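# Wedge a tension rod across the box before the bottles

## Task

Put the spring-loaded tension rod inside the box, spanning its two end walls so it holds itself there with no help: perpendicular to those walls, horizontal, off the box floor and just in front of the bottles. Every bottle must still be upright in the box afterwards.

## Robot and tools

Robot: two six-joint arms, left_arm and right_arm, each ending in a two-finger gripper whose fingers can fold. Calibrated bases in the scene frame: left_arm at (-0.067, +0.417, +0.013) m, quat_wxyz (+1.000, 0, 0, -0.014); right_arm at (+0.040, -0.430, +0.013) m, quat_wxyz (+1.000, 0, 0, +0.007). Both bases have +z up.

Frames: the scene frame has its origin at table height midway between the nominal bases, +x out over the table, +z up, and left_arm on the +y side (arm names do not match image sides). Hand positions, quaternions, velocities and wrist-camera poses are in that arm's own base frame; fixed cameras and the table use the scene frame. Printed hand poses can be a few cm off, more at long reach.

Gripper: fingers point along its +z, close along its y. end_effector_position is the point between closed pads; fingertips extend about 33 mm past it at gaps up to 40 mm, only 9 mm when wide open. Grip with the outer quarter of the pads near the tips; deeper in, fingers fold and a narrow part may slip or be released. Tips pushed into a surface fold easily unless fully closed.

Row layout (used by execute_actions and move): one flat list of 18 numbers covering both arms, always all 18 even if one arm moves. First left_arm: six absolute joint target angles in radians in the order elbow, shoulder lift, shoulder pan, wrist 1, wrist 2, wrist 3, then position, force_limit, speed. Then the same nine for right_arm. Gripper numbers are in [-1, 1]. position is an absolute opening: +1 fully open (140 mm), about -0.8 pads touch, -1 closes until blocked. force_limit sets squeeze (about 14 N at -1, 40 N at 0, 58 N at +1 for a slow close); speed sets finger rate (about 30 mm/s at -1, 140 at 0, 250 at +1); faster closing grips much harder. Both start at +1. To leave a gripper unchanged, resend its last three numbers. Joint ranges: elbow -3.142 to 3.142, all others -6.283 to 6.283; targets beyond a limit by more than 0.010 rad are refused. Per step a joint target stays within 0.651 rad of the measured angle, and a hand target more than 150 mm (70 mm in quicker episodes) from where it is gets scaled back.

Tools:
- execute_actions(actions, cameras): actions is a list of actions; each action is a table of up to 15 rows, one per 1/30 s step, the last row held to fill 15 steps (0.5 s). Empty list just reports state.
- move(target, speed, blend, stop_force, zero, blocking, cameras): joint-space path to one row or a list of up to 15 rows (absolute joint angles). speed in rad/s for the joint with farthest to go, 0.01 to 3.14, default 0.5; use far slower near contact. blend in rad rounds corners of a list. stop_force 3 to 120 N ends an arm's path when its wrist senses that much push against its motion; omit it when moving away from something pressed. zero (with stop_force) rezeroes the sensor first, default true. blocking=false returns early and lets a later move replace it; not allowed with stop_force. Finger changes in later rows apply only after arrival; with stop_force give all rows the same finger numbers. Ends with a move: line such as done, off_target, moving, held or fault.
- wait(seconds 0 to 10): lets time pass holding commands.
- stop(): brakes a running move.
- zoom_image(camera, region [x0, y0, x1, y1] pixels, at most 504 x 504) on cam_high, cam_low, cam_left_wrist or cam_right_wrist.
- zero_wrist_force(arm): tares that wrist sensor.
- finished_scene(scene): ends the current scene, giving its number; irreversible.

Results: Joint positions, velocities and torques per arm in the joint order above; Joint targets (what joints are now driven to); Tool commands; object_status per gripper (0 moving, 1 blocked opening, 2 blocked closing = holding, 3 reached position or pads met); position_measured in counts (3 open, about 75 = 100 mm, 139 = 60 mm, 200 = 20 mm, 230 pads meet); Wrist force and torque in the hand's axes, with a peak line; notes like joint sent to its limit, joint command not followed (clearance check between arms), MOTOR HOT. Cameras: cam_high and cam_low 504x504, wrist cameras 672x504.

Avoid: dropping the rod or releasing it while moving, knocking bottles over, anything leaving the table, hard hits, pushing past firm contact (arms are stiff), contact between arms, heavy leverage or twist on a gripper. Torque limits are 130 N m for the three big joints and 24.3 N m for each wrist; about 150 N of outside force also stops the arm for 10 s. Long holding or stretched poses heat motors and can brake an arm. Loose objects may be nudged occasionally.

Each tool is called after ">>>" as name(argument=value, ...), one argument or row to a line, values as JSON.

## Session

>>> execute_actions(
  actions=[],
)

Scene clock: 0.00 s.
left_arm: end_effector_position=(+0.0507, -0.1402, +0.1526) position_measured=3 object_status=3 end_effector_quat_wxyz=(-0.523, +0.650, +0.461, +0.302) | right_arm: end_effector_position=(+0.5204, +0.5144, +0.1975) position_measured=3 object_status=3 end_effector_quat_wxyz=(-0.374, +0.757, +0.247, +0.475)
Joint names: [elbow, shoulder lift, shoulder pan, wrist 1, wrist 2, wrist 3]
Joint positions: left_arm=[2.029 -1.355 -1.696 -0.955 -1.783 0.37] | right_arm=[2.151 -1.063 0.336 -3.893 -0.952 3.293]
Joint velocities: within noise
Joint torques (N m): no reading
Motor temperatures (°C): left_arm=[33 31 29 35 41 37] | right_arm=[27 25 33 32 36 34]
Wrist force (N): no reading
Wrist torque (N m): no reading
Wrist force, peak (N): no reading
Joint targets: left_arm=[2.029 -1.355 -1.696 -0.955 -1.783 0.370] | right_arm=[2.151 -1.063 0.336 -3.893 -0.952 3.293]
Tool commands: left_gripper/position=+1.0 left_gripper/force_limit=+1.0 left_gripper/speed=+1.0 right_gripper/position=+1.0 right_gripper/force_limit=+1.0 right_gripper/speed=+1.0

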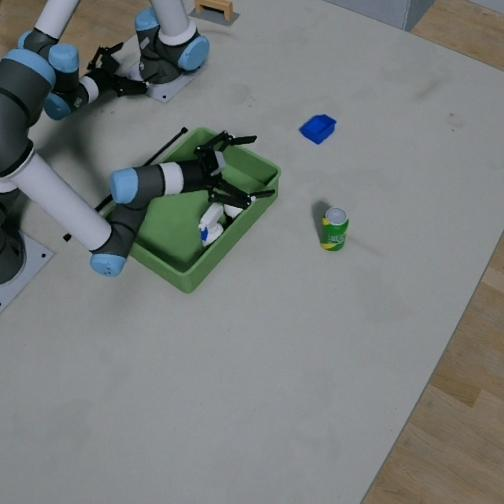

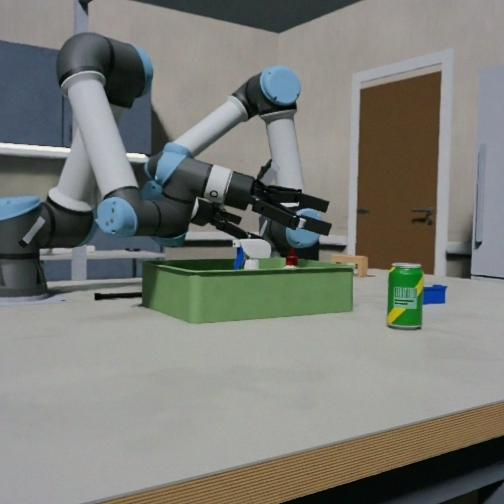

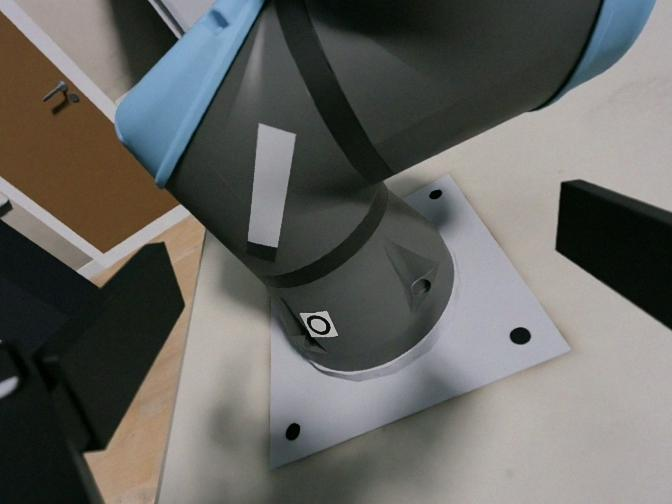

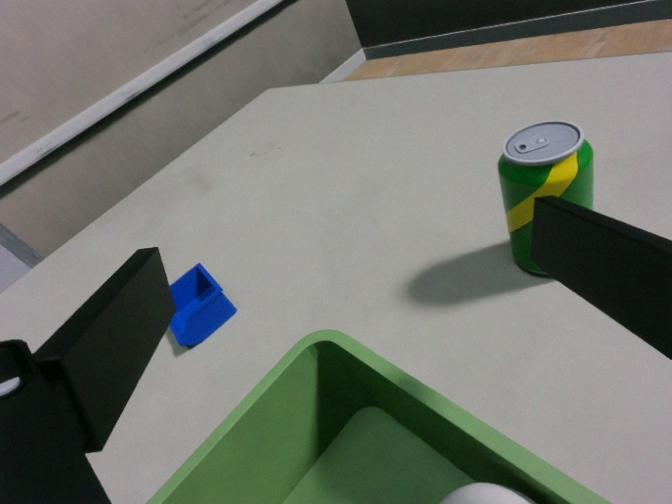

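>>> zoom_image(
  camera="cam_high",
  region=[40, 100, 300, 300],
)

>>> zoom_image(
  camera="cam_low",
  region=[80, 200, 380, 350],
)

Scaled by 1.938 from the camera's 504x504 image, which has a finer 720x720 frame.

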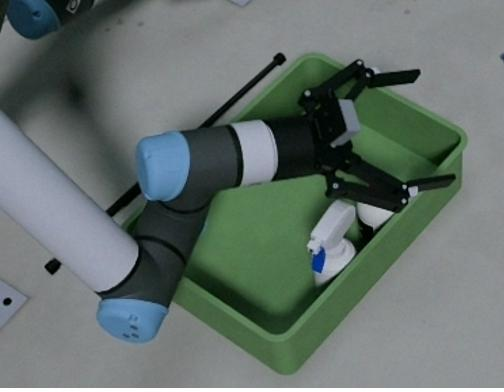

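Scaled by 1.680 from the camera's 504x504 image, which has a finer 720x720 frame.

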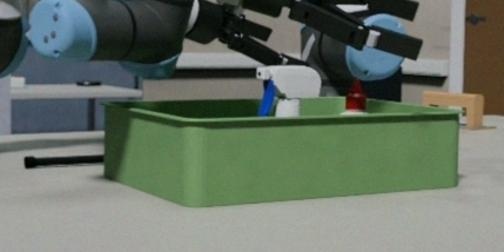

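>>> move(
  target=[
    [2.029,-1.6,-1.5,-0.955,-1.783,0.37,1,1,1,2.151,-1.6,0.336,-3.2,-0.952,3.293,1,1,1],
    [1.824,-1.969,-1.169,-1.426,-1.571,-2.714,1,1,1,1.927,-2.194,0.582,-1.304,-1.571,2.221,1,1,1],
  ],
  speed=1.0,
  blend=[0.3,0],
)

Scene clock: 66.27 s.
left_arm: end_effector_position=(+0.2490, -0.2452, +0.2999) position_measured=3 object_status=3 end_effector_quat_wxyz=(+0.000, +0.698, -0.716, +0.000) end_effector_velocity=(-0.001, +0.000, +0.000) end_effector_angular_velocity=(+0.000, +0.001, +0.005) | right_arm: end_effector_position=(+0.1190, +0.2378, +0.3000) position_measured=3 object_status=3 end_effector_quat_wxyz=(+0.000, +0.731, +0.683, +0.000)
Joint names: [elbow, shoulder lift, shoulder pan, wrist 1, wrist 2, wrist 3]
Joint positions: left_arm=[1.824 -1.969 -1.169 -1.426 -1.571 -2.714] | right_arm=[1.927 -2.194 0.582 -1.304 -1.571 2.221]
Joint velocities: left_arm=[0.001 0 -0.001 0 -0.001 -0.006] | right_arm=[within noise]
Joint torques (N m): left_arm=[-10.64 0.86 -6.14 0.02 -2.12 -2.6] | right_arm=[-16.21 3.95 -14.03 -0.92 1.84 -1.02]
Motor temperatures (°C): left_arm=[33 31 28 34 41 37] | right_arm=[27 25 33 32 36 34]
Wrist force (N): left_arm=[-1.0 2.7 1.9] | right_arm=[0.1 1.0 -0.8]
Wrist torque (N m): left_arm=[0.63 0.33 -0.05] | right_arm=[0.09 -0.42 -0.16]
Wrist force, peak (N): left_arm=[-1.3 3.7 2.0] | right_arm=[-1.8 1.1 0.9]
Joint targets: left_arm=[1.824 -1.969 -1.169 -1.426 -1.571 -2.714] | right_arm=[1.927 -2.194 0.582 -1.304 -1.571 2.221]
move: done
camera_calibration:
cam_left_wrist: T_world_to_cam=[[-0.987227, 0.150056, 0.0535379, 0.2768], [0.159082, 0.909995, 0.382886, 0.069929], [0.00873522, 0.386512, -0.922243, 0.504452], [0, 0, 0, 1]] pos_world=[0.257734, -0.300148, 0.423633]
cam_right_wrist: T_world_to_cam=[[0.98174, -0.157812, 0.106213, -0.106374], [-0.186509, -0.90837, 0.37427, 0.130598], [0.0374162, -0.387246, -0.921217, 0.509916], [0, 0, 0, 1]] pos_world=[0.109711, 0.299307, 0.432163]

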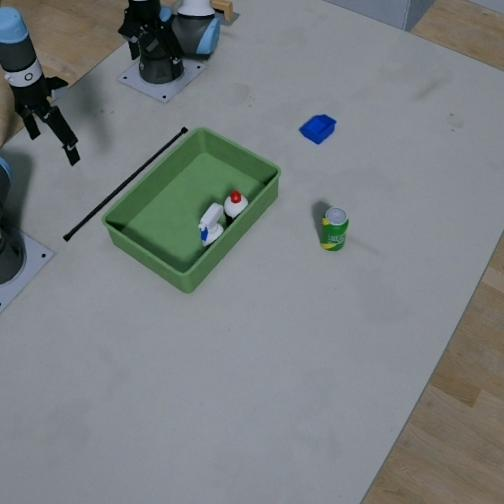

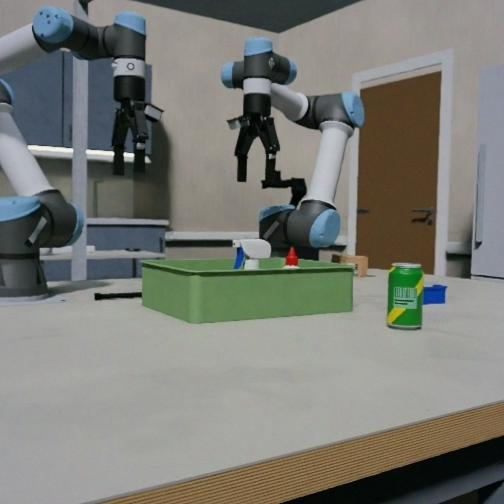

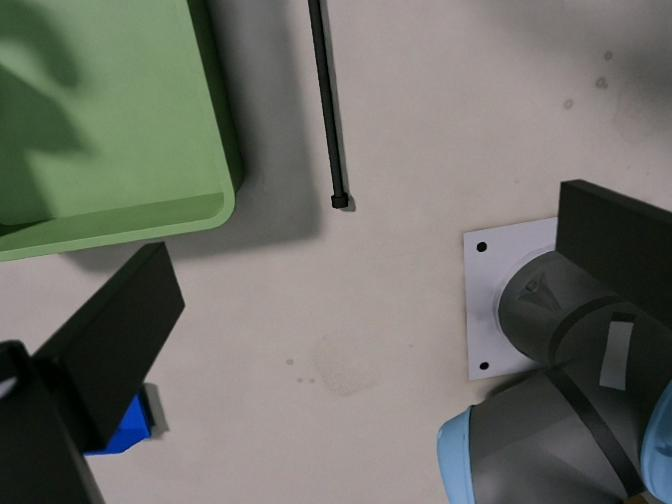

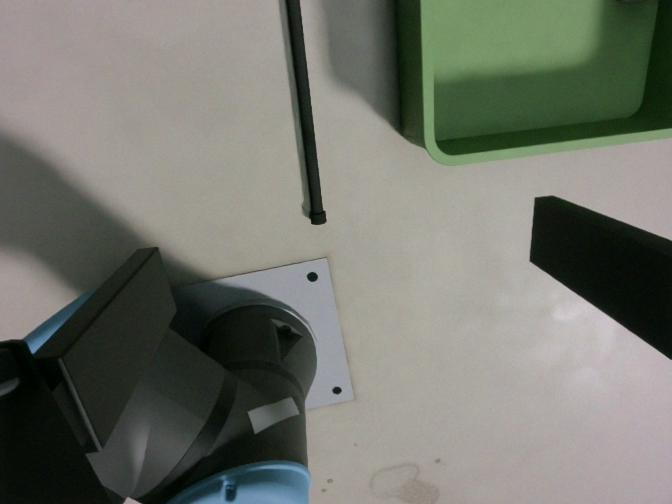

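>>> zoom_image(
  camera="cam_high",
  region=[50, 110, 290, 310],
)

>>> zoom_image(
  camera="cam_left_wrist",
  region=[200, 0, 400, 230],
)

>>> zoom_image(
  camera="cam_right_wrist",
  region=[230, 0, 430, 240],
)

>>> zoom_image(
  camera="cam_low",
  region=[80, 220, 380, 340],
)

Scaled by 2.100 from the camera's 504x504 image, which has a finer 720x720 frame.

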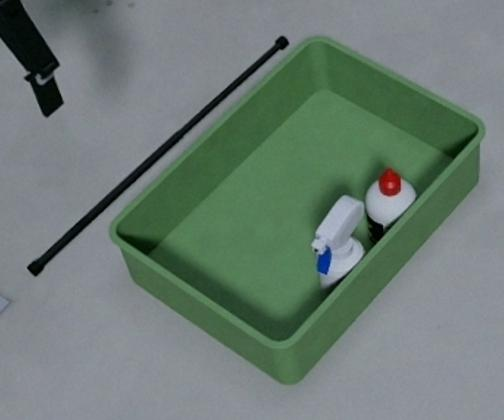

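Scaled by 2.191 from the camera's 672x504 image, which has a finer 960x720 frame.

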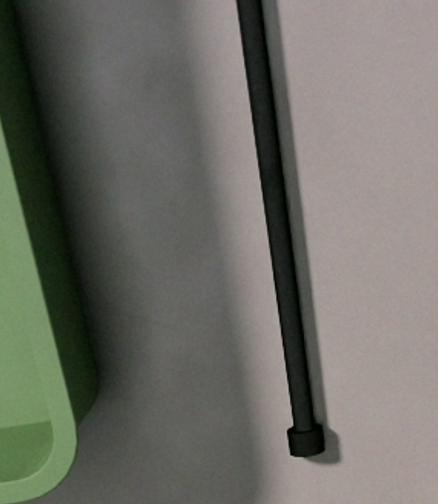

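Scaled by 2.100 from the camera's 672x504 image, which has a finer 960x720 frame.

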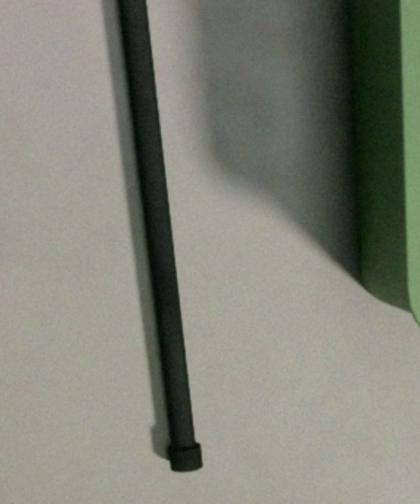

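Scaled by 1.680 from the camera's 504x504 image, which has a finer 720x720 frame.

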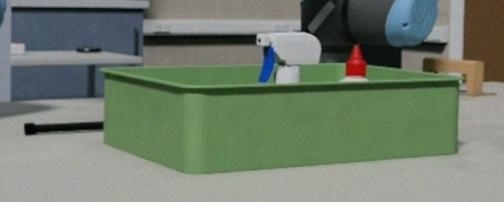

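>>> move(
  target=[1.824,-1.969,-1.169,-1.426,-1.571,-2.714,1,1,1,0.807,-1.179,0.751,-1.199,-1.571,2.39,1,1,1],
  speed=1.0,
)

>>> zoom_image(
  camera="cam_right_wrist",
  region=[130, 0, 634, 504],
)

Scene clock: 111.70 s.
left_arm: end_effector_position=(+0.2490, -0.2452, +0.2998) position_measured=3 object_status=3 end_effector_quat_wxyz=(+0.000, +0.698, -0.716, +0.000) | right_arm: end_effector_position=(+0.3676, +0.5255, +0.3868) position_measured=3 object_status=3 end_effector_quat_wxyz=(+0.000, +0.731, +0.683, +0.000)
Joint names: [elbow, shoulder lift, shoulder pan, wrist 1, wrist 2, wrist 3]
Joint positions: left_arm=[1.824 -1.969 -1.169 -1.426 -1.571 -2.714] | right_arm=[0.807 -1.179 0.751 -1.199 -1.571 2.39]
Joint velocities: within noise
Joint torques (N m): left_arm=[-19.28 -0.27 -5.95 -1.06 -1.53 -1.8] | right_arm=[-29.58 -35.89 -14.52 -5.52 -1.58 -1.01]
Motor temperatures (°C): left_arm=[33 30 28 34 41 36] | right_arm=[27 25 33 32 36 34]
Wrist force (N): left_arm=[-0.9 2.8 1.8] | right_arm=[0.5 1.4 -0.5]
Wrist torque (N m): left_arm=[0.65 0.30 -0.05] | right_arm=[0.20 -0.53 -0.17]
Wrist force, peak (N): left_arm=[-0.8 3.1 2.0] | right_arm=[2.5 2.5 0.2]
Joint targets: left_arm=[1.824 -1.969 -1.169 -1.426 -1.571 -2.714] | right_arm=[0.807 -1.179 0.751 -1.199 -1.571 2.390]
move: done
camera_calibration:
cam_left_wrist: T_world_to_cam=[[-0.987243, 0.149885, 0.0537178, 0.276682], [0.158992, 0.909936, 0.383064, 0.0698966], [0.00853588, 0.386718, -0.922158, 0.504438], [0, 0, 0, 1]] pos_world=[0.257733, -0.300147, 0.423534]
cam_right_wrist: T_world_to_cam=[[0.981809, -0.157619, 0.105864, -0.314281], [-0.186206, -0.908315, 0.374555, 0.405675], [0.0371205, -0.387454, -0.921141, 0.692118], [0, 0, 0, 1]] pos_world=[0.358411, 0.587108, 0.518861]

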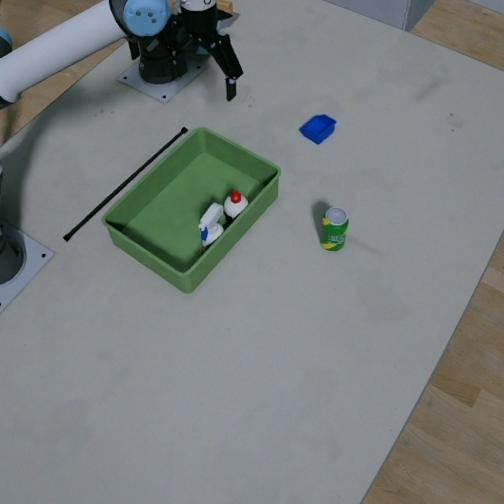

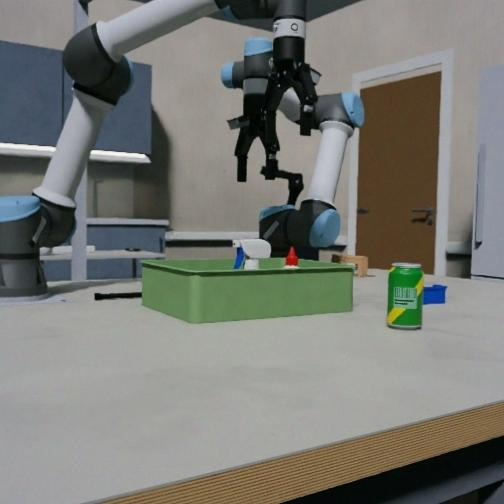

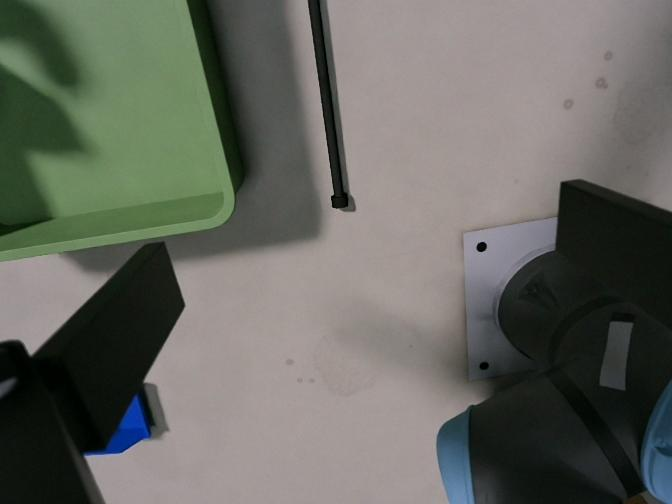

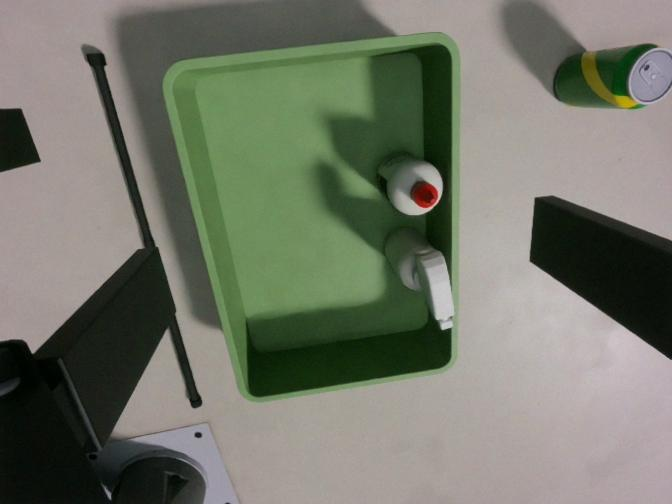

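Scaled by 1.000.

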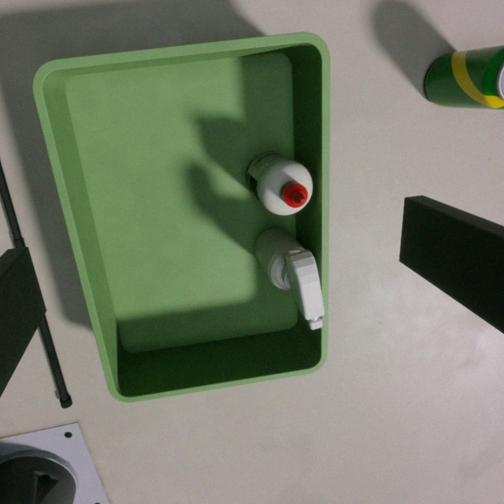

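>>> move(
  target=[
    [1.824,-1.969,-1.169,-1.426,-1.571,-2.714,-1,-1,-1,1.927,-2.194,0.582,-1.304,-1.571,2.221,-1,-1,-1],
    [2.2678,-1.7942,-1.05,-2.0446,-1.571,-2.595,-1,-1,-1,2.459,-2.1445,0.435,-1.8855,-1.571,2.074,-1,-1,-1],
  ],
  speed=1.0,
  blend=[0.2,0],
)

>>> move(
  target=[2.398,-1.6446,-1.05,-2.3244,-1.571,-2.595,-1,-1,-1,2.6254,-1.9917,0.435,-2.2047,-1.571,2.074,-1,-1,-1],
  speed=0.06,
  stop_force=6,
)

Scene clock: 160.20 s.
left_arm: end_effector_position=(+0.2921, -0.2414, +0.0871) position_measured=230 object_status=3 end_effector_quat_wxyz=(+0.000, +0.698, -0.716, +0.000) end_effector_velocity=(+0.001, -0.001, +0.000) end_effector_angular_velocity=(-0.004, -0.002, +0.000) | right_arm: end_effector_position=(+0.1634, +0.2228, +0.0870) position_measured=230 object_status=3 end_effector_quat_wxyz=(+0.000, +0.731, +0.683, +0.000) end_effector_velocity=(+0.000, +0.000, -0.001) end_effector_angular_velocity=(+0.002, -0.002, +0.001)
Joint names: [elbow, shoulder lift, shoulder pan, wrist 1, wrist 2, wrist 3]
Joint positions: left_arm=[2.268 -1.794 -1.05 -2.044 -1.571 -2.595] | right_arm=[2.459 -2.144 0.435 -1.885 -1.571 2.074]
Joint velocities: left_arm=[0.001 0 0 -0.006 0 0] | right_arm=[0.003 0 0 -0.005 0.001 -0.002]
Joint torques (N m): left_arm=[-8.6 -13.33 -1.21 -4.51 -0.48 -2.34] | right_arm=[-16.02 -5.5 10.44 -5.41 -1.62 -0.15]
Motor temperatures (°C): left_arm=[33 30 28 34 41 36] | right_arm=[26 25 33 32 36 33]
Wrist force (N): left_arm=[-0.9 2.8 1.7] | right_arm=[0.4 0.9 -0.3]
Wrist torque (N m): left_arm=[0.67 0.30 -0.05] | right_arm=[0.10 -0.51 -0.19]
Wrist force, peak (N): left_arm=[-1.7 2.8 4.5] | right_arm=[2.5 2.6 0.4]
Joint targets: left_arm=[2.268 -1.794 -1.050 -2.045 -1.571 -2.595] | right_arm=[2.459 -2.144 0.435 -1.885 -1.571 2.074]
move: done; blend cut to 0 rad at target 1
camera_calibration:
cam_left_wrist: T_world_to_cam=[[-0.987261, 0.149787, 0.0536595, 0.330062], [0.158879, 0.909988, 0.382987, 0.141039], [0.00853691, 0.386633, -0.922194, 0.306401], [0, 0, 0, 1]] pos_world=[0.300833, -0.296248, 0.210834]
cam_right_wrist: T_world_to_cam=[[0.981766, -0.157988, 0.105712, -0.129652], [-0.186493, -0.908212, 0.374662, 0.20486], [0.0368165, -0.387545, -0.921115, 0.306376], [0, 0, 0, 1]] pos_world=[0.154213, 0.284307, 0.21916]

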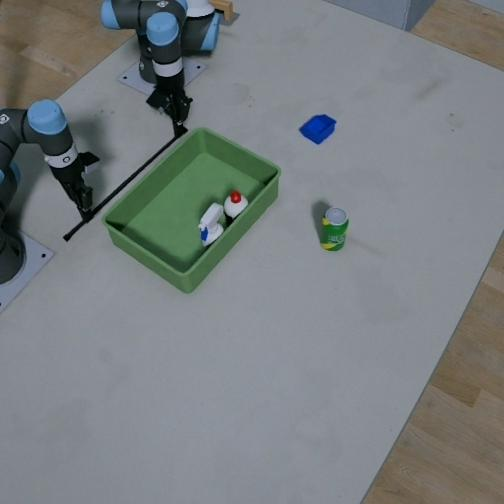

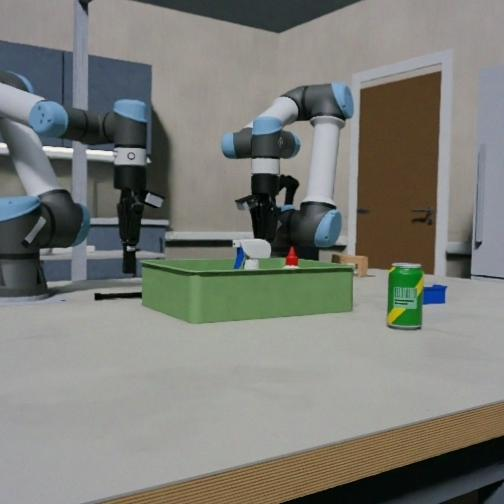

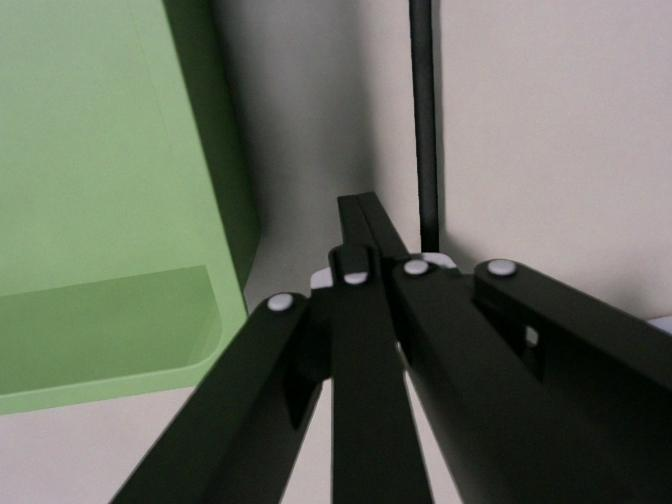

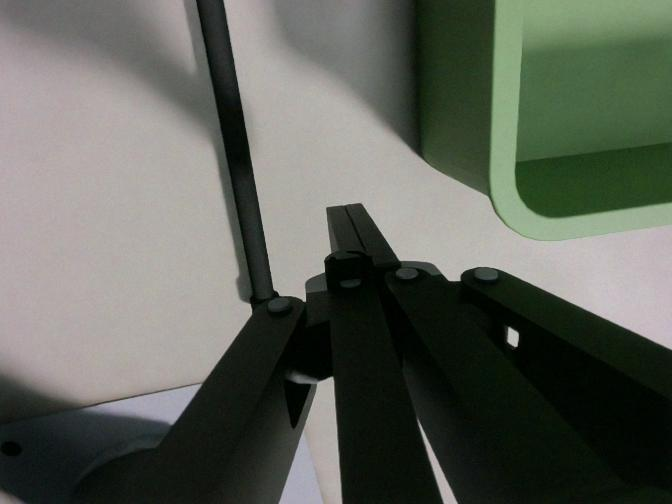

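Scene clock: 165.77 s.
left_arm: end_effector_position=(+0.2928, -0.2426, +0.0197) position_measured=230 object_status=3 end_effector_quat_wxyz=(+0.000, +0.698, -0.716, +0.000) | right_arm: end_effector_position=(+0.1654, +0.2238, +0.0198) position_measured=230 object_status=3 end_effector_quat_wxyz=(+0.000, +0.731, +0.683, +0.000)
Joint names: [elbow, shoulder lift, shoulder pan, wrist 1, wrist 2, wrist 3]
Joint positions: left_arm=[2.376 -1.67 -1.05 -2.278 -1.571 -2.595] | right_arm=[2.597 -2.018 0.435 -2.151 -1.571 2.074]
Joint velocities: within noise
Joint torques (N m): left_arm=[-27.61 -22.48 -0.72 -0.2 0.06 -2.53] | right_arm=[-22.19 -6.1 -11.78 0.15 3.09 -1.27]
Motor temperatures (°C): left_arm=[33 30 28 34 41 36] | right_arm=[26 25 33 32 36 33]
Wrist force (N): left_arm=[-2.2 1.8 -1.3] | right_arm=[-1.4 2.2 -9.1]
Wrist torque (N m): left_arm=[0.76 0.46 -0.04] | right_arm=[0.12 -0.52 -0.18]
Wrist force, peak (N): left_arm=[-29.2 23.3 -98.8] | right_arm=[-23.8 -34.0 -122.5]
Joint targets: left_arm=[2.376 -1.670 -1.050 -2.278 -1.571 -2.595] | right_arm=[2.597 -2.018 0.435 -2.151 -1.571 2.074]
move: contact (left_arm, right_arm); left_arm: the wrist 1 is farthest, 0.047 rad from its target; right_arm: the wrist 1 is farthest, 0.054 rad from its target
camera_calibration:
cam_left_wrist: T_world_to_cam=[[-0.987261, 0.149787, 0.0536595, 0.334564], [0.158879, 0.909988, 0.382987, 0.167924], [0.00853691, 0.386633, -0.922194, 0.244741], [0, 0, 0, 1]] pos_world=[0.301533, -0.297548, 0.143434]
cam_right_wrist: T_world_to_cam=[[0.981793, -0.157699, 0.105896, -0.124467], [-0.186292, -0.908301, 0.374546, 0.23133], [0.0371196, -0.387455, -0.921141, 0.244723], [0, 0, 0, 1]] pos_world=[0.156212, 0.285308, 0.151961]

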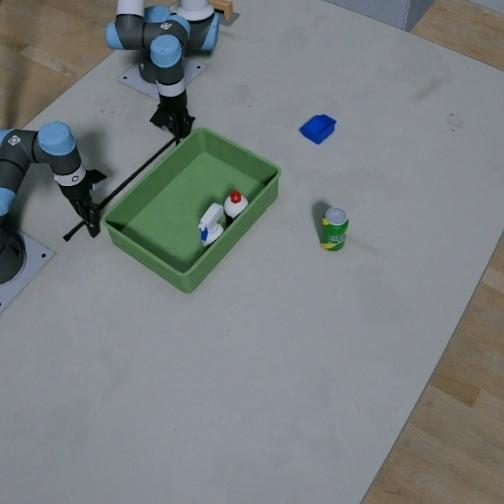

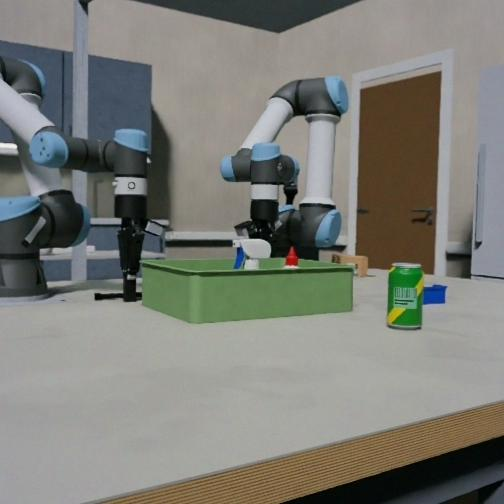

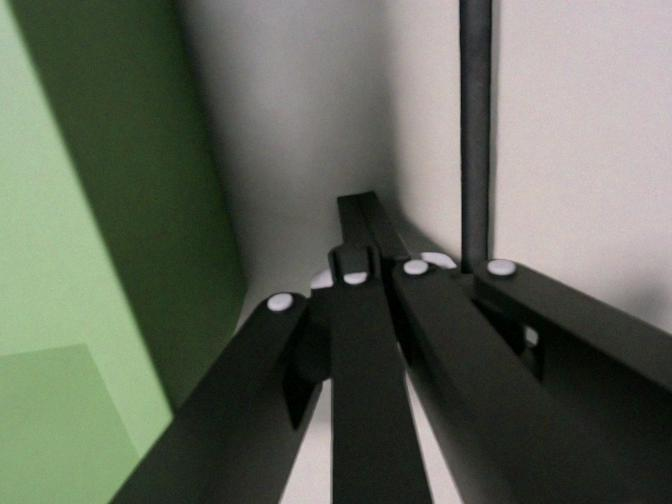

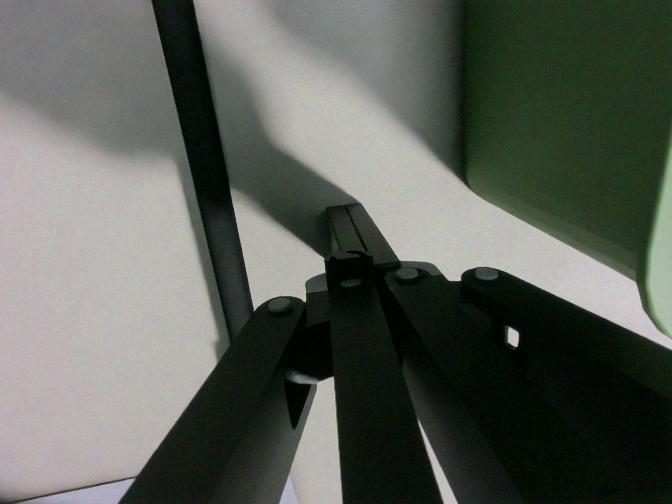

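>>> move(
  target=[
    [2.2678,-1.7942,-1.05,-2.0446,-1.571,-2.595,-1,-1,-1,2.459,-2.1445,0.435,-1.8855,-1.571,2.074,-1,-1,-1],
    [2.3323,-1.8897,-1.1654,-2.0136,-1.571,-2.704,0.1,-1,-1,2.495,-2.2504,0.5364,-1.8156,-1.571,2.181,0.1,-1,-1],
    [2.4467,-1.7729,-1.1654,-2.2448,-1.571,-2.704,0.1,-1,-1,2.6385,-2.1504,0.5364,-2.0591,-1.571,2.181,0.1,-1,-1],
  ],
  speed=[0.5,0.5,0.2],
)

Scene clock: 199.77 s.
left_arm: end_effector_position=(+0.2490, -0.2423, +0.0230) position_measured=117 object_status=3 end_effector_quat_wxyz=(+0.000, +0.696, -0.718, +0.000) | right_arm: end_effector_position=(+0.1153, +0.2236, +0.0231) position_measured=117 object_status=3 end_effector_quat_wxyz=(+0.000, +0.733, +0.681, +0.000)
Joint names: [elbow, shoulder lift, shoulder pan, wrist 1, wrist 2, wrist 3]
Joint positions: left_arm=[2.447 -1.773 -1.165 -2.245 -1.571 -2.704] | right_arm=[2.638 -2.15 0.536 -2.059 -1.571 2.181]
Joint velocities: within noise
Joint torques (N m): left_arm=[-29.49 -18.26 -7.2 -1.66 1.09 -1.9] | right_arm=[-22.67 -0.76 8.9 -2.67 -0.04 1.27]
Motor temperatures (°C): left_arm=[32 30 28 34 40 36] | right_arm=[26 25 33 32 35 33]
Wrist force (N): left_arm=[-2.0 3.2 0.4] | right_arm=[0.2 1.1 -0.6]
Wrist torque (N m): left_arm=[0.72 0.53 -0.05] | right_arm=[0.14 -0.46 -0.17]
Wrist force, peak (N): left_arm=[-1.8 5.7 0.1] | right_arm=[-1.6 2.0 -9.1]
Joint targets: left_arm=[2.447 -1.773 -1.165 -2.245 -1.571 -2.704] | right_arm=[2.639 -2.150 0.536 -2.059 -1.571 2.181]
move: done
camera_calibration:
cam_left_wrist: T_world_to_cam=[[-0.986264, 0.156155, 0.0538479, 0.292446], [0.164818, 0.908828, 0.383232, 0.171605], [0.010905, 0.386843, -0.922081, 0.247426], [0, 0, 0, 1]] pos_world=[0.257447, -0.297341, 0.146635]
cam_right_wrist: T_world_to_cam=[[0.980893, -0.163236, 0.105842, -0.0742635], [-0.191398, -0.907193, 0.374658, 0.220963], [0.0348617, -0.387757, -0.921102, 0.249794], [0, 0, 0, 1]] pos_world=[0.106428, 0.285193, 0.155161]

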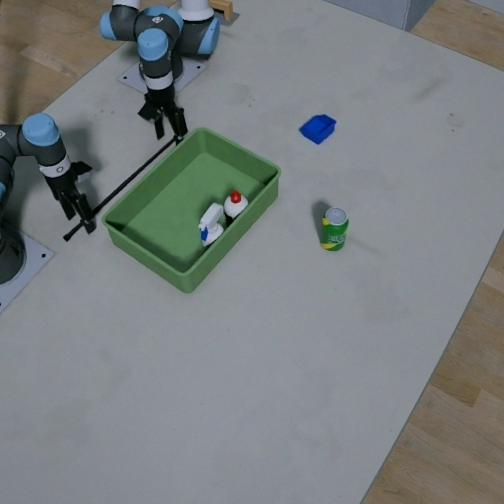

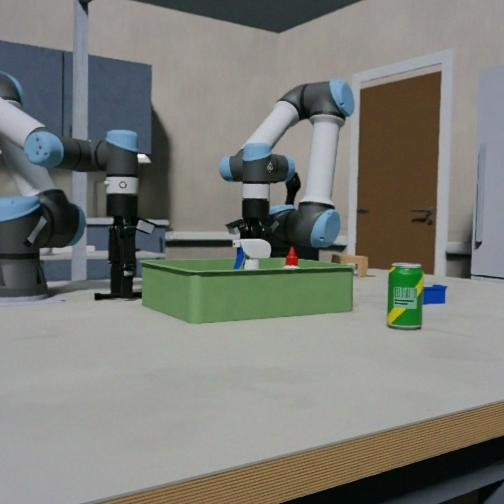

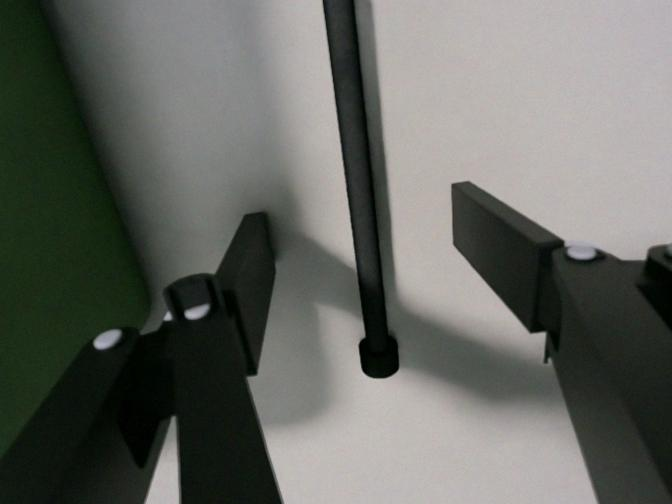

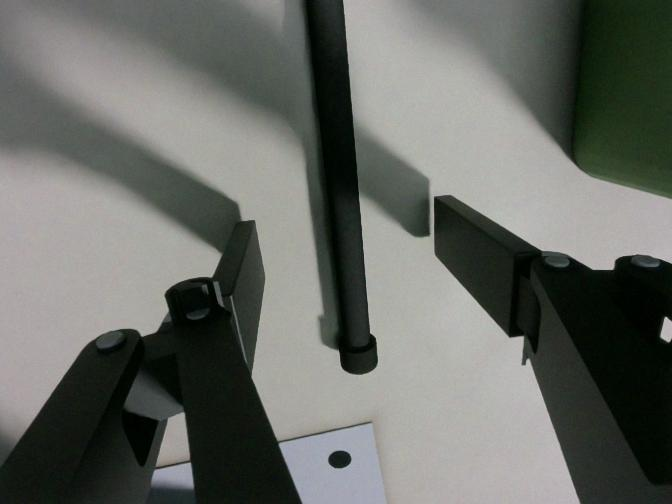

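>>> move(
  target=[2.4467,-1.7729,-1.1654,-2.2448,-1.571,-2.704,-1,1,-1,2.6385,-2.1504,0.5364,-2.0591,-1.571,2.181,-1,1,-1],
)

Scene clock: 207.73 s.
left_arm: end_effector_position=(+0.2490, -0.2424, +0.0230) position_measured=219 object_status=0 end_effector_quat_wxyz=(+0.000, +0.696, -0.718, +0.000) | right_arm: end_effector_position=(+0.1153, +0.2236, +0.0231) position_measured=215 object_status=2 end_effector_quat_wxyz=(+0.000, +0.733, +0.681, +0.000)
Joint names: [elbow, shoulder lift, shoulder pan, wrist 1, wrist 2, wrist 3]
Joint positions: left_arm=[2.447 -1.773 -1.165 -2.245 -1.571 -2.704] | right_arm=[2.639 -2.15 0.536 -2.059 -1.571 2.181]
Joint velocities: within noise
Joint torques (N m): left_arm=[-21.25 -19.61 -4.33 -3.24 1.72 -1.01] | right_arm=[-18.5 -2.6 1.7 -3.85 -1.68 0.94]
Motor temperatures (°C): left_arm=[32 30 28 34 40 36] | right_arm=[26 25 33 32 35 33]
Wrist force (N): left_arm=[-3.4 4.1 -4.8] | right_arm=[-1.1 1.9 -5.2]
Wrist torque (N m): left_arm=[0.68 0.46 0.22] | right_arm=[0.11 -0.50 0.11]
Wrist force, peak (N): left_arm=[-3.4 4.1 -4.9] | right_arm=[-1.0 2.2 -5.5]
Joint targets: left_arm=[2.447 -1.773 -1.165 -2.245 -1.571 -2.704] | right_arm=[2.639 -2.150 0.536 -2.059 -1.571 2.181]
move: done
camera_calibration:
cam_left_wrist: T_world_to_cam=[[-0.986279, 0.156114, 0.0536833, 0.292457], [0.164719, 0.908923, 0.383049, 0.171647], [0.0110053, 0.386636, -0.922167, 0.247443], [0, 0, 0, 1]] pos_world=[0.257447, -0.297341, 0.146734]
cam_right_wrist: T_world_to_cam=[[0.980873, -0.163288, 0.105951, -0.0743612], [-0.191485, -0.90722, 0.374547, 0.221016], [0.0349618, -0.387671, -0.921135, 0.249761], [0, 0, 0, 1]] pos_world=[0.106528, 0.285193, 0.155161]

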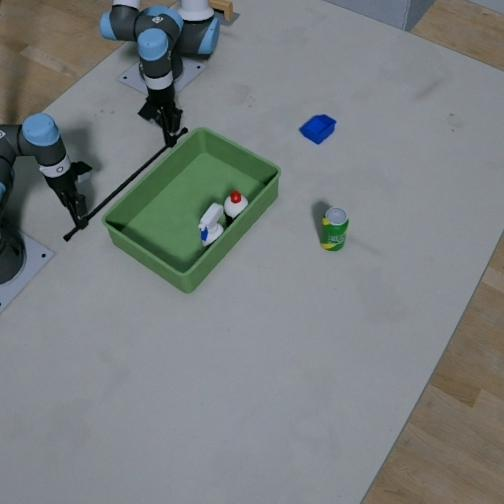

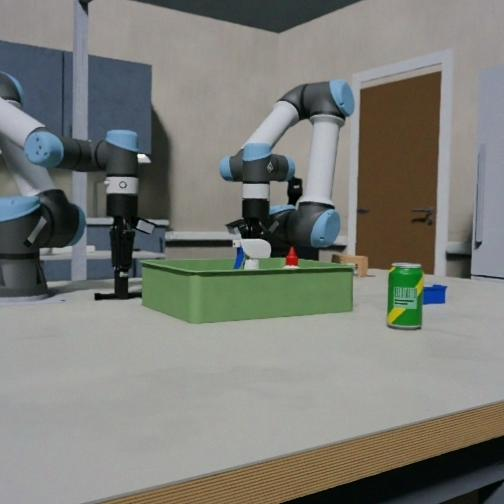

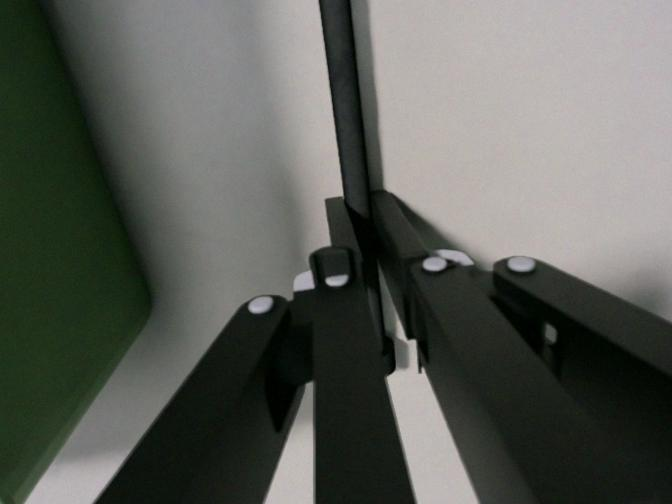

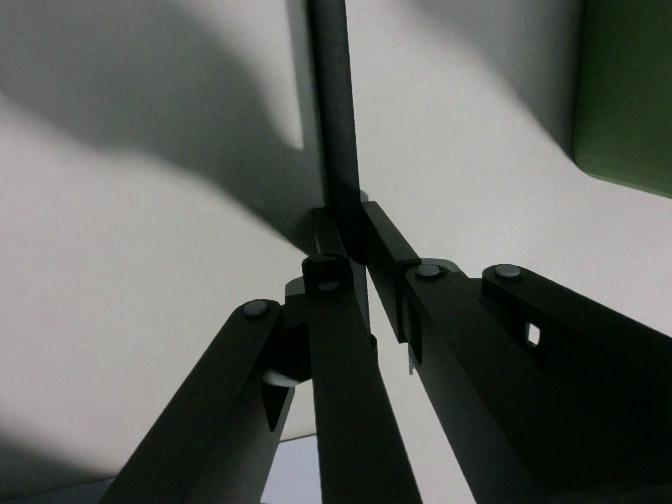

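>>> move(
  target=[
    [2.3323,-1.8897,-1.1654,-2.0136,-1.571,-2.704,-1,1,-1,2.495,-2.2504,0.5364,-1.8156,-1.571,2.181,-1,1,-1],
    [2.1161,-1.9748,-1.1654,-1.7123,-1.571,-2.704,-1,1,-1,2.2483,-2.2852,0.5364,-1.5341,-1.571,2.181,-1,1,-1],
  ],
  speed=0.3,
  blend=[0.05,0],
)

>>> zoom_image(
  camera="cam_left_wrist",
  region=[180, 0, 600, 480],
)

>>> zoom_image(
  camera="cam_right_wrist",
  region=[180, 0, 600, 480],
)

Scene clock: 229.77 s.
left_arm: end_effector_position=(+0.2490, -0.2425, +0.1869) position_measured=219 object_status=2 end_effector_quat_wxyz=(+0.000, +0.696, -0.718, +0.000) | right_arm: end_effector_position=(+0.1152, +0.2236, +0.1869) position_measured=215 object_status=2 end_effector_quat_wxyz=(+0.000, +0.733, +0.681, +0.000)
Joint names: [elbow, shoulder lift, shoulder pan, wrist 1, wrist 2, wrist 3]
Joint positions: left_arm=[2.116 -1.975 -1.165 -1.713 -1.571 -2.704] | right_arm=[2.248 -2.285 0.536 -1.534 -1.571 2.181]
Joint velocities: within noise
Joint torques (N m): left_arm=[-22.11 -2.19 -2.84 -1.01 1.84 -0.13] | right_arm=[-29.93 11.81 -5.28 -1.76 -2.81 -0.47]
Motor temperatures (°C): left_arm=[32 30 28 34 40 36] | right_arm=[26 25 33 32 35 33]
Wrist force (N): left_arm=[0.6 4.3 0.6] | right_arm=[3.2 2.1 -0.1]
Wrist torque (N m): left_arm=[0.68 0.62 0.17] | right_arm=[0.04 -0.44 0.07]
Wrist force, peak (N): left_arm=[-10.0 4.1 0.7] | right_arm=[-8.0 1.4 0.2]
Joint targets: left_arm=[2.116 -1.975 -1.165 -1.712 -1.571 -2.704] | right_arm=[2.248 -2.285 0.536 -1.534 -1.571 2.181]
move: done
camera_calibration:
cam_left_wrist: T_world_to_cam=[[-0.986263, 0.156219, 0.0536715, 0.2837], [0.164815, 0.909028, 0.382758, 0.109016], [0.0110051, 0.386346, -0.922288, 0.398668], [0, 0, 0, 1]] pos_world=[0.257448, -0.297442, 0.310733]
cam_right_wrist: T_world_to_cam=[[0.980872, -0.163315, 0.105915, -0.0915172], [-0.191488, -0.907303, 0.374344, 0.159624], [0.0349612, -0.387465, -0.921221, 0.40058], [0, 0, 0, 1]] pos_world=[0.106328, 0.285092, 0.318962]

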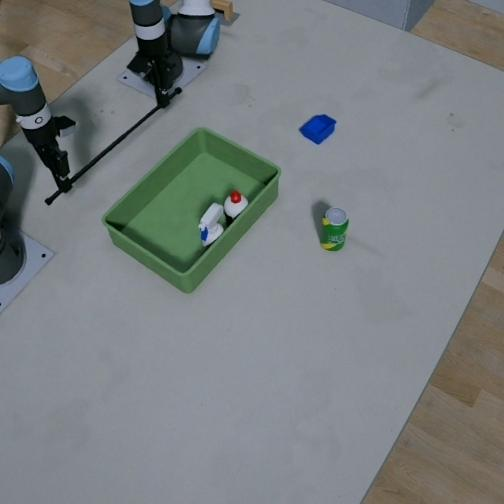

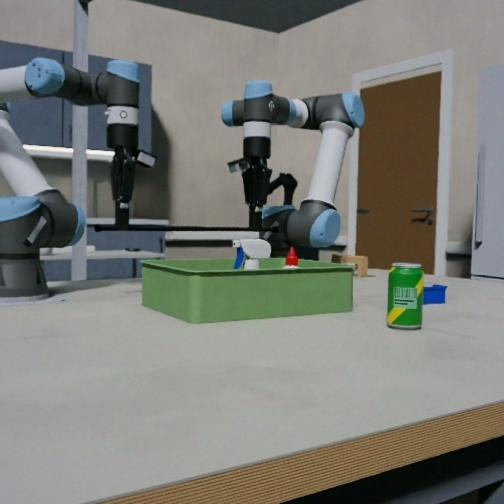

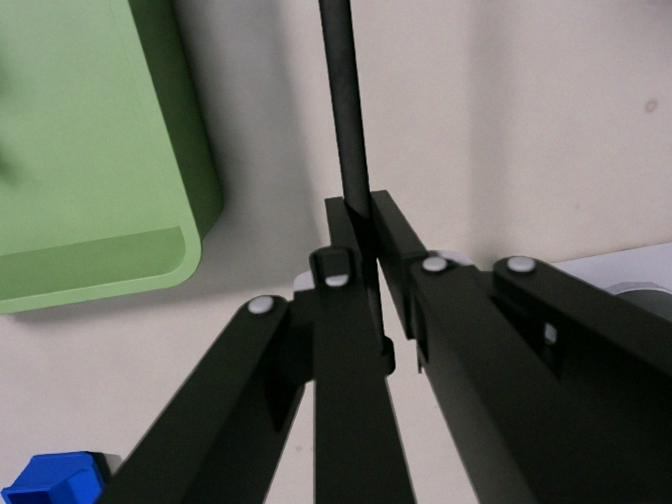

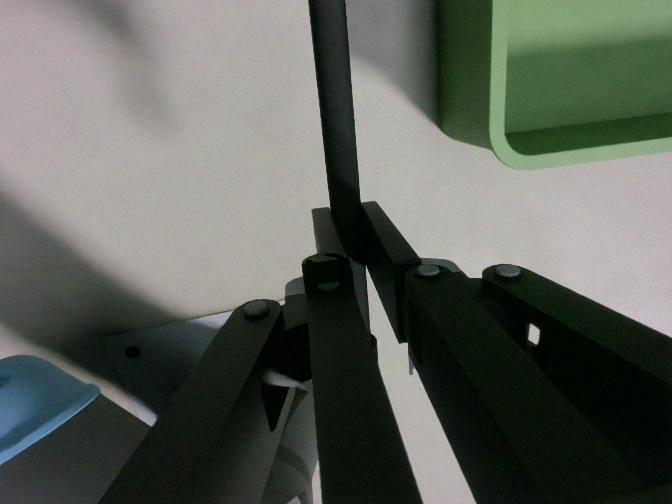

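Scaled by 1.050 from the camera's 672x504 image, which has a finer 960x720 frame.

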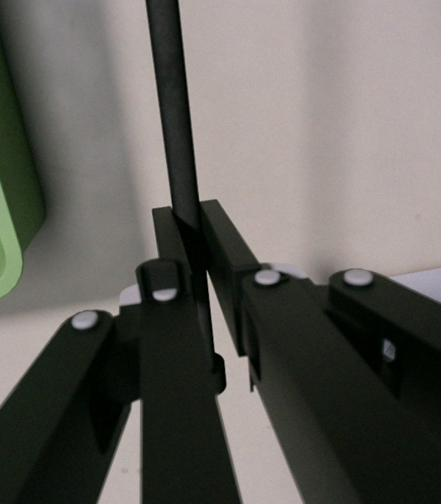

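Scaled by 1.050 from the camera's 672x504 image, which has a finer 960x720 frame.

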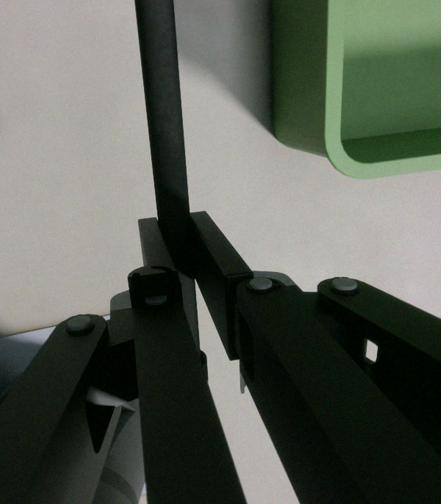

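>>> move(
  target=[2.0797,-1.9142,-1.2021,-1.7365,-1.571,-2.7411,-1,1,-1,2.2164,-2.1893,0.6396,-1.5981,-1.571,2.2846,-1,1,-1],
  speed=0.1,
)

>>> zoom_image(
  camera="cam_left_wrist",
  region=[180, 0, 600, 480],
)

>>> zoom_image(
  camera="cam_right_wrist",
  region=[180, 0, 600, 480],
)

Scene clock: 235.03 s.
left_arm: end_effector_position=(+0.2481, -0.2726, +0.1871) position_measured=219 object_status=2 end_effector_quat_wxyz=(+0.000, +0.696, -0.718, +0.000) | right_arm: end_effector_position=(+0.1174, +0.2535, +0.1871) position_measured=215 object_status=2 end_effector_quat_wxyz=(+0.000, +0.733, +0.680, +0.000) end_effector_velocity=(-0.001, -0.002, -0.001) end_effector_angular_velocity=(-0.004, +0.004, +0.000)
Joint names: [elbow, shoulder lift, shoulder pan, wrist 1, wrist 2, wrist 3]
Joint positions: left_arm=[2.079 -1.914 -1.202 -1.737 -1.571 -2.741] | right_arm=[2.216 -2.189 0.64 -1.598 -1.571 2.285]
Joint velocities: left_arm=[within noise] | right_arm=[0.002 -0.001 -0.003 0.005 -0.001 -0.004]
Joint torques (N m): left_arm=[-14.31 -22.79 3.85 -3.73 -2.59 2.24] | right_arm=[-19.71 -6.64 -13.26 -2.01 5.44 -1.74]
Motor temperatures (°C): left_arm=[32 30 28 34 40 36] | right_arm=[26 25 33 32 35 33]
Wrist force (N): left_arm=[-10.8 5.7 0.6] | right_arm=[-8.9 3.1 0.1]
Wrist torque (N m): left_arm=[0.66 0.26 0.36] | right_arm=[-0.08 -0.71 0.25]
Wrist force, peak (N): left_arm=[-11.8 5.5 0.3] | right_arm=[-9.5 3.5 -0.1]
Joint targets: left_arm=[2.080 -1.914 -1.202 -1.736 -1.571 -2.741] | right_arm=[2.216 -2.189 0.640 -1.598 -1.571 2.285]
move: done
camera_calibration:
cam_left_wrist: T_world_to_cam=[[-0.986366, 0.155628, 0.0535033, 0.287393], [0.164206, 0.909182, 0.382656, 0.136727], [0.0109077, 0.386224, -0.922341, 0.4104], [0, 0, 0, 1]] pos_world=[0.256547, -0.327543, 0.310833]
cam_right_wrist: T_world_to_cam=[[0.980807, -0.163519, 0.106208, -0.0888458], [-0.191787, -0.907267, 0.374278, 0.187102], [0.0351577, -0.387464, -0.921214, 0.412342], [0, 0, 0, 1]] pos_world=[0.108527, 0.314991, 0.319263]

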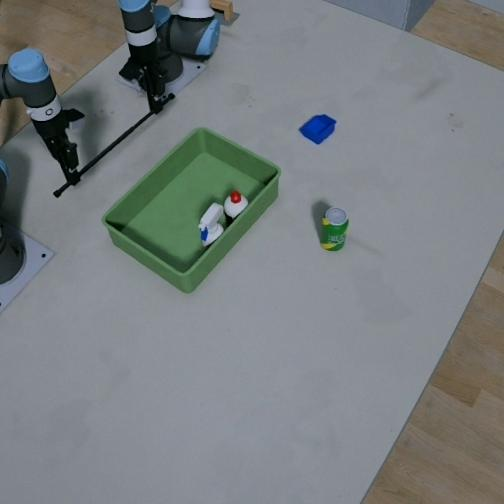

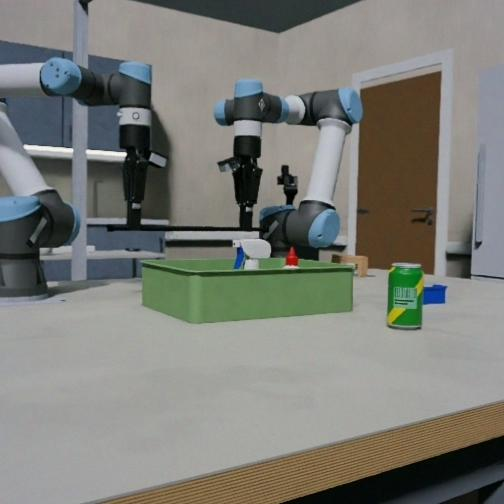

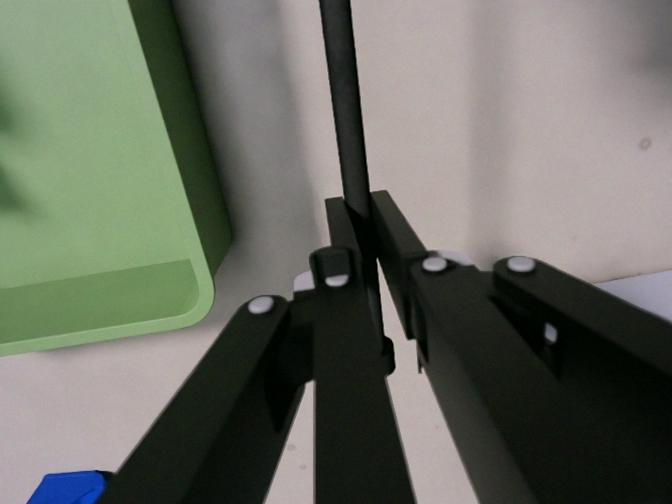

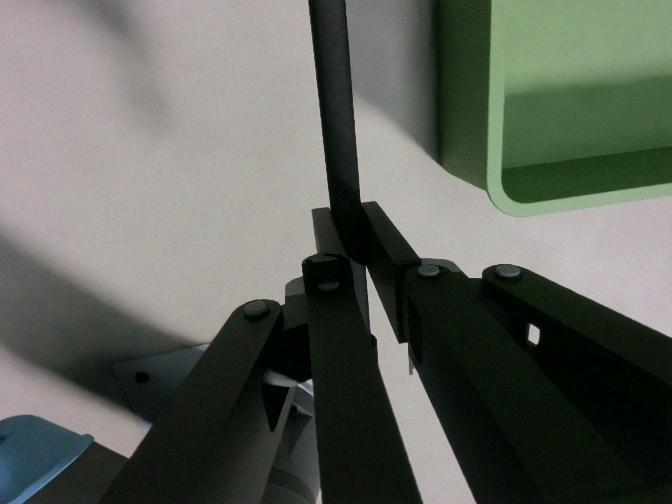

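Scaled by 1.050 from the camera's 672x504 image, which has a finer 960x720 frame.

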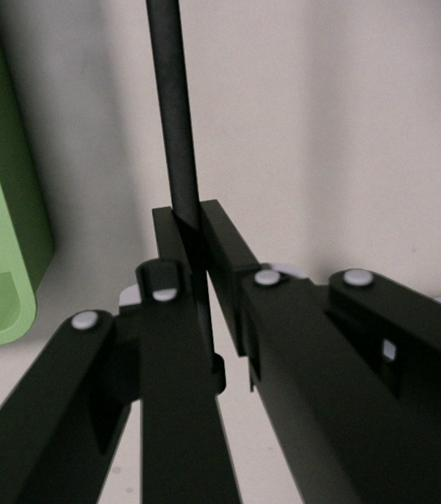

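Scaled by 1.050 from the camera's 672x504 image, which has a finer 960x720 frame.

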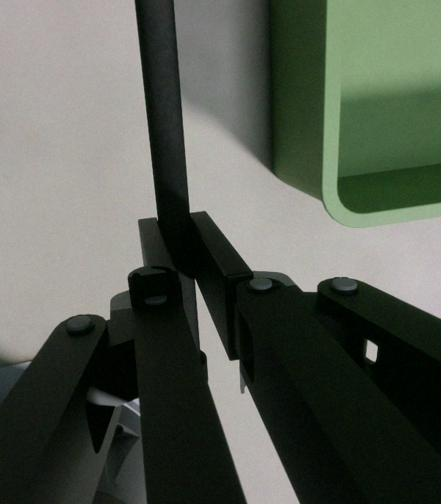

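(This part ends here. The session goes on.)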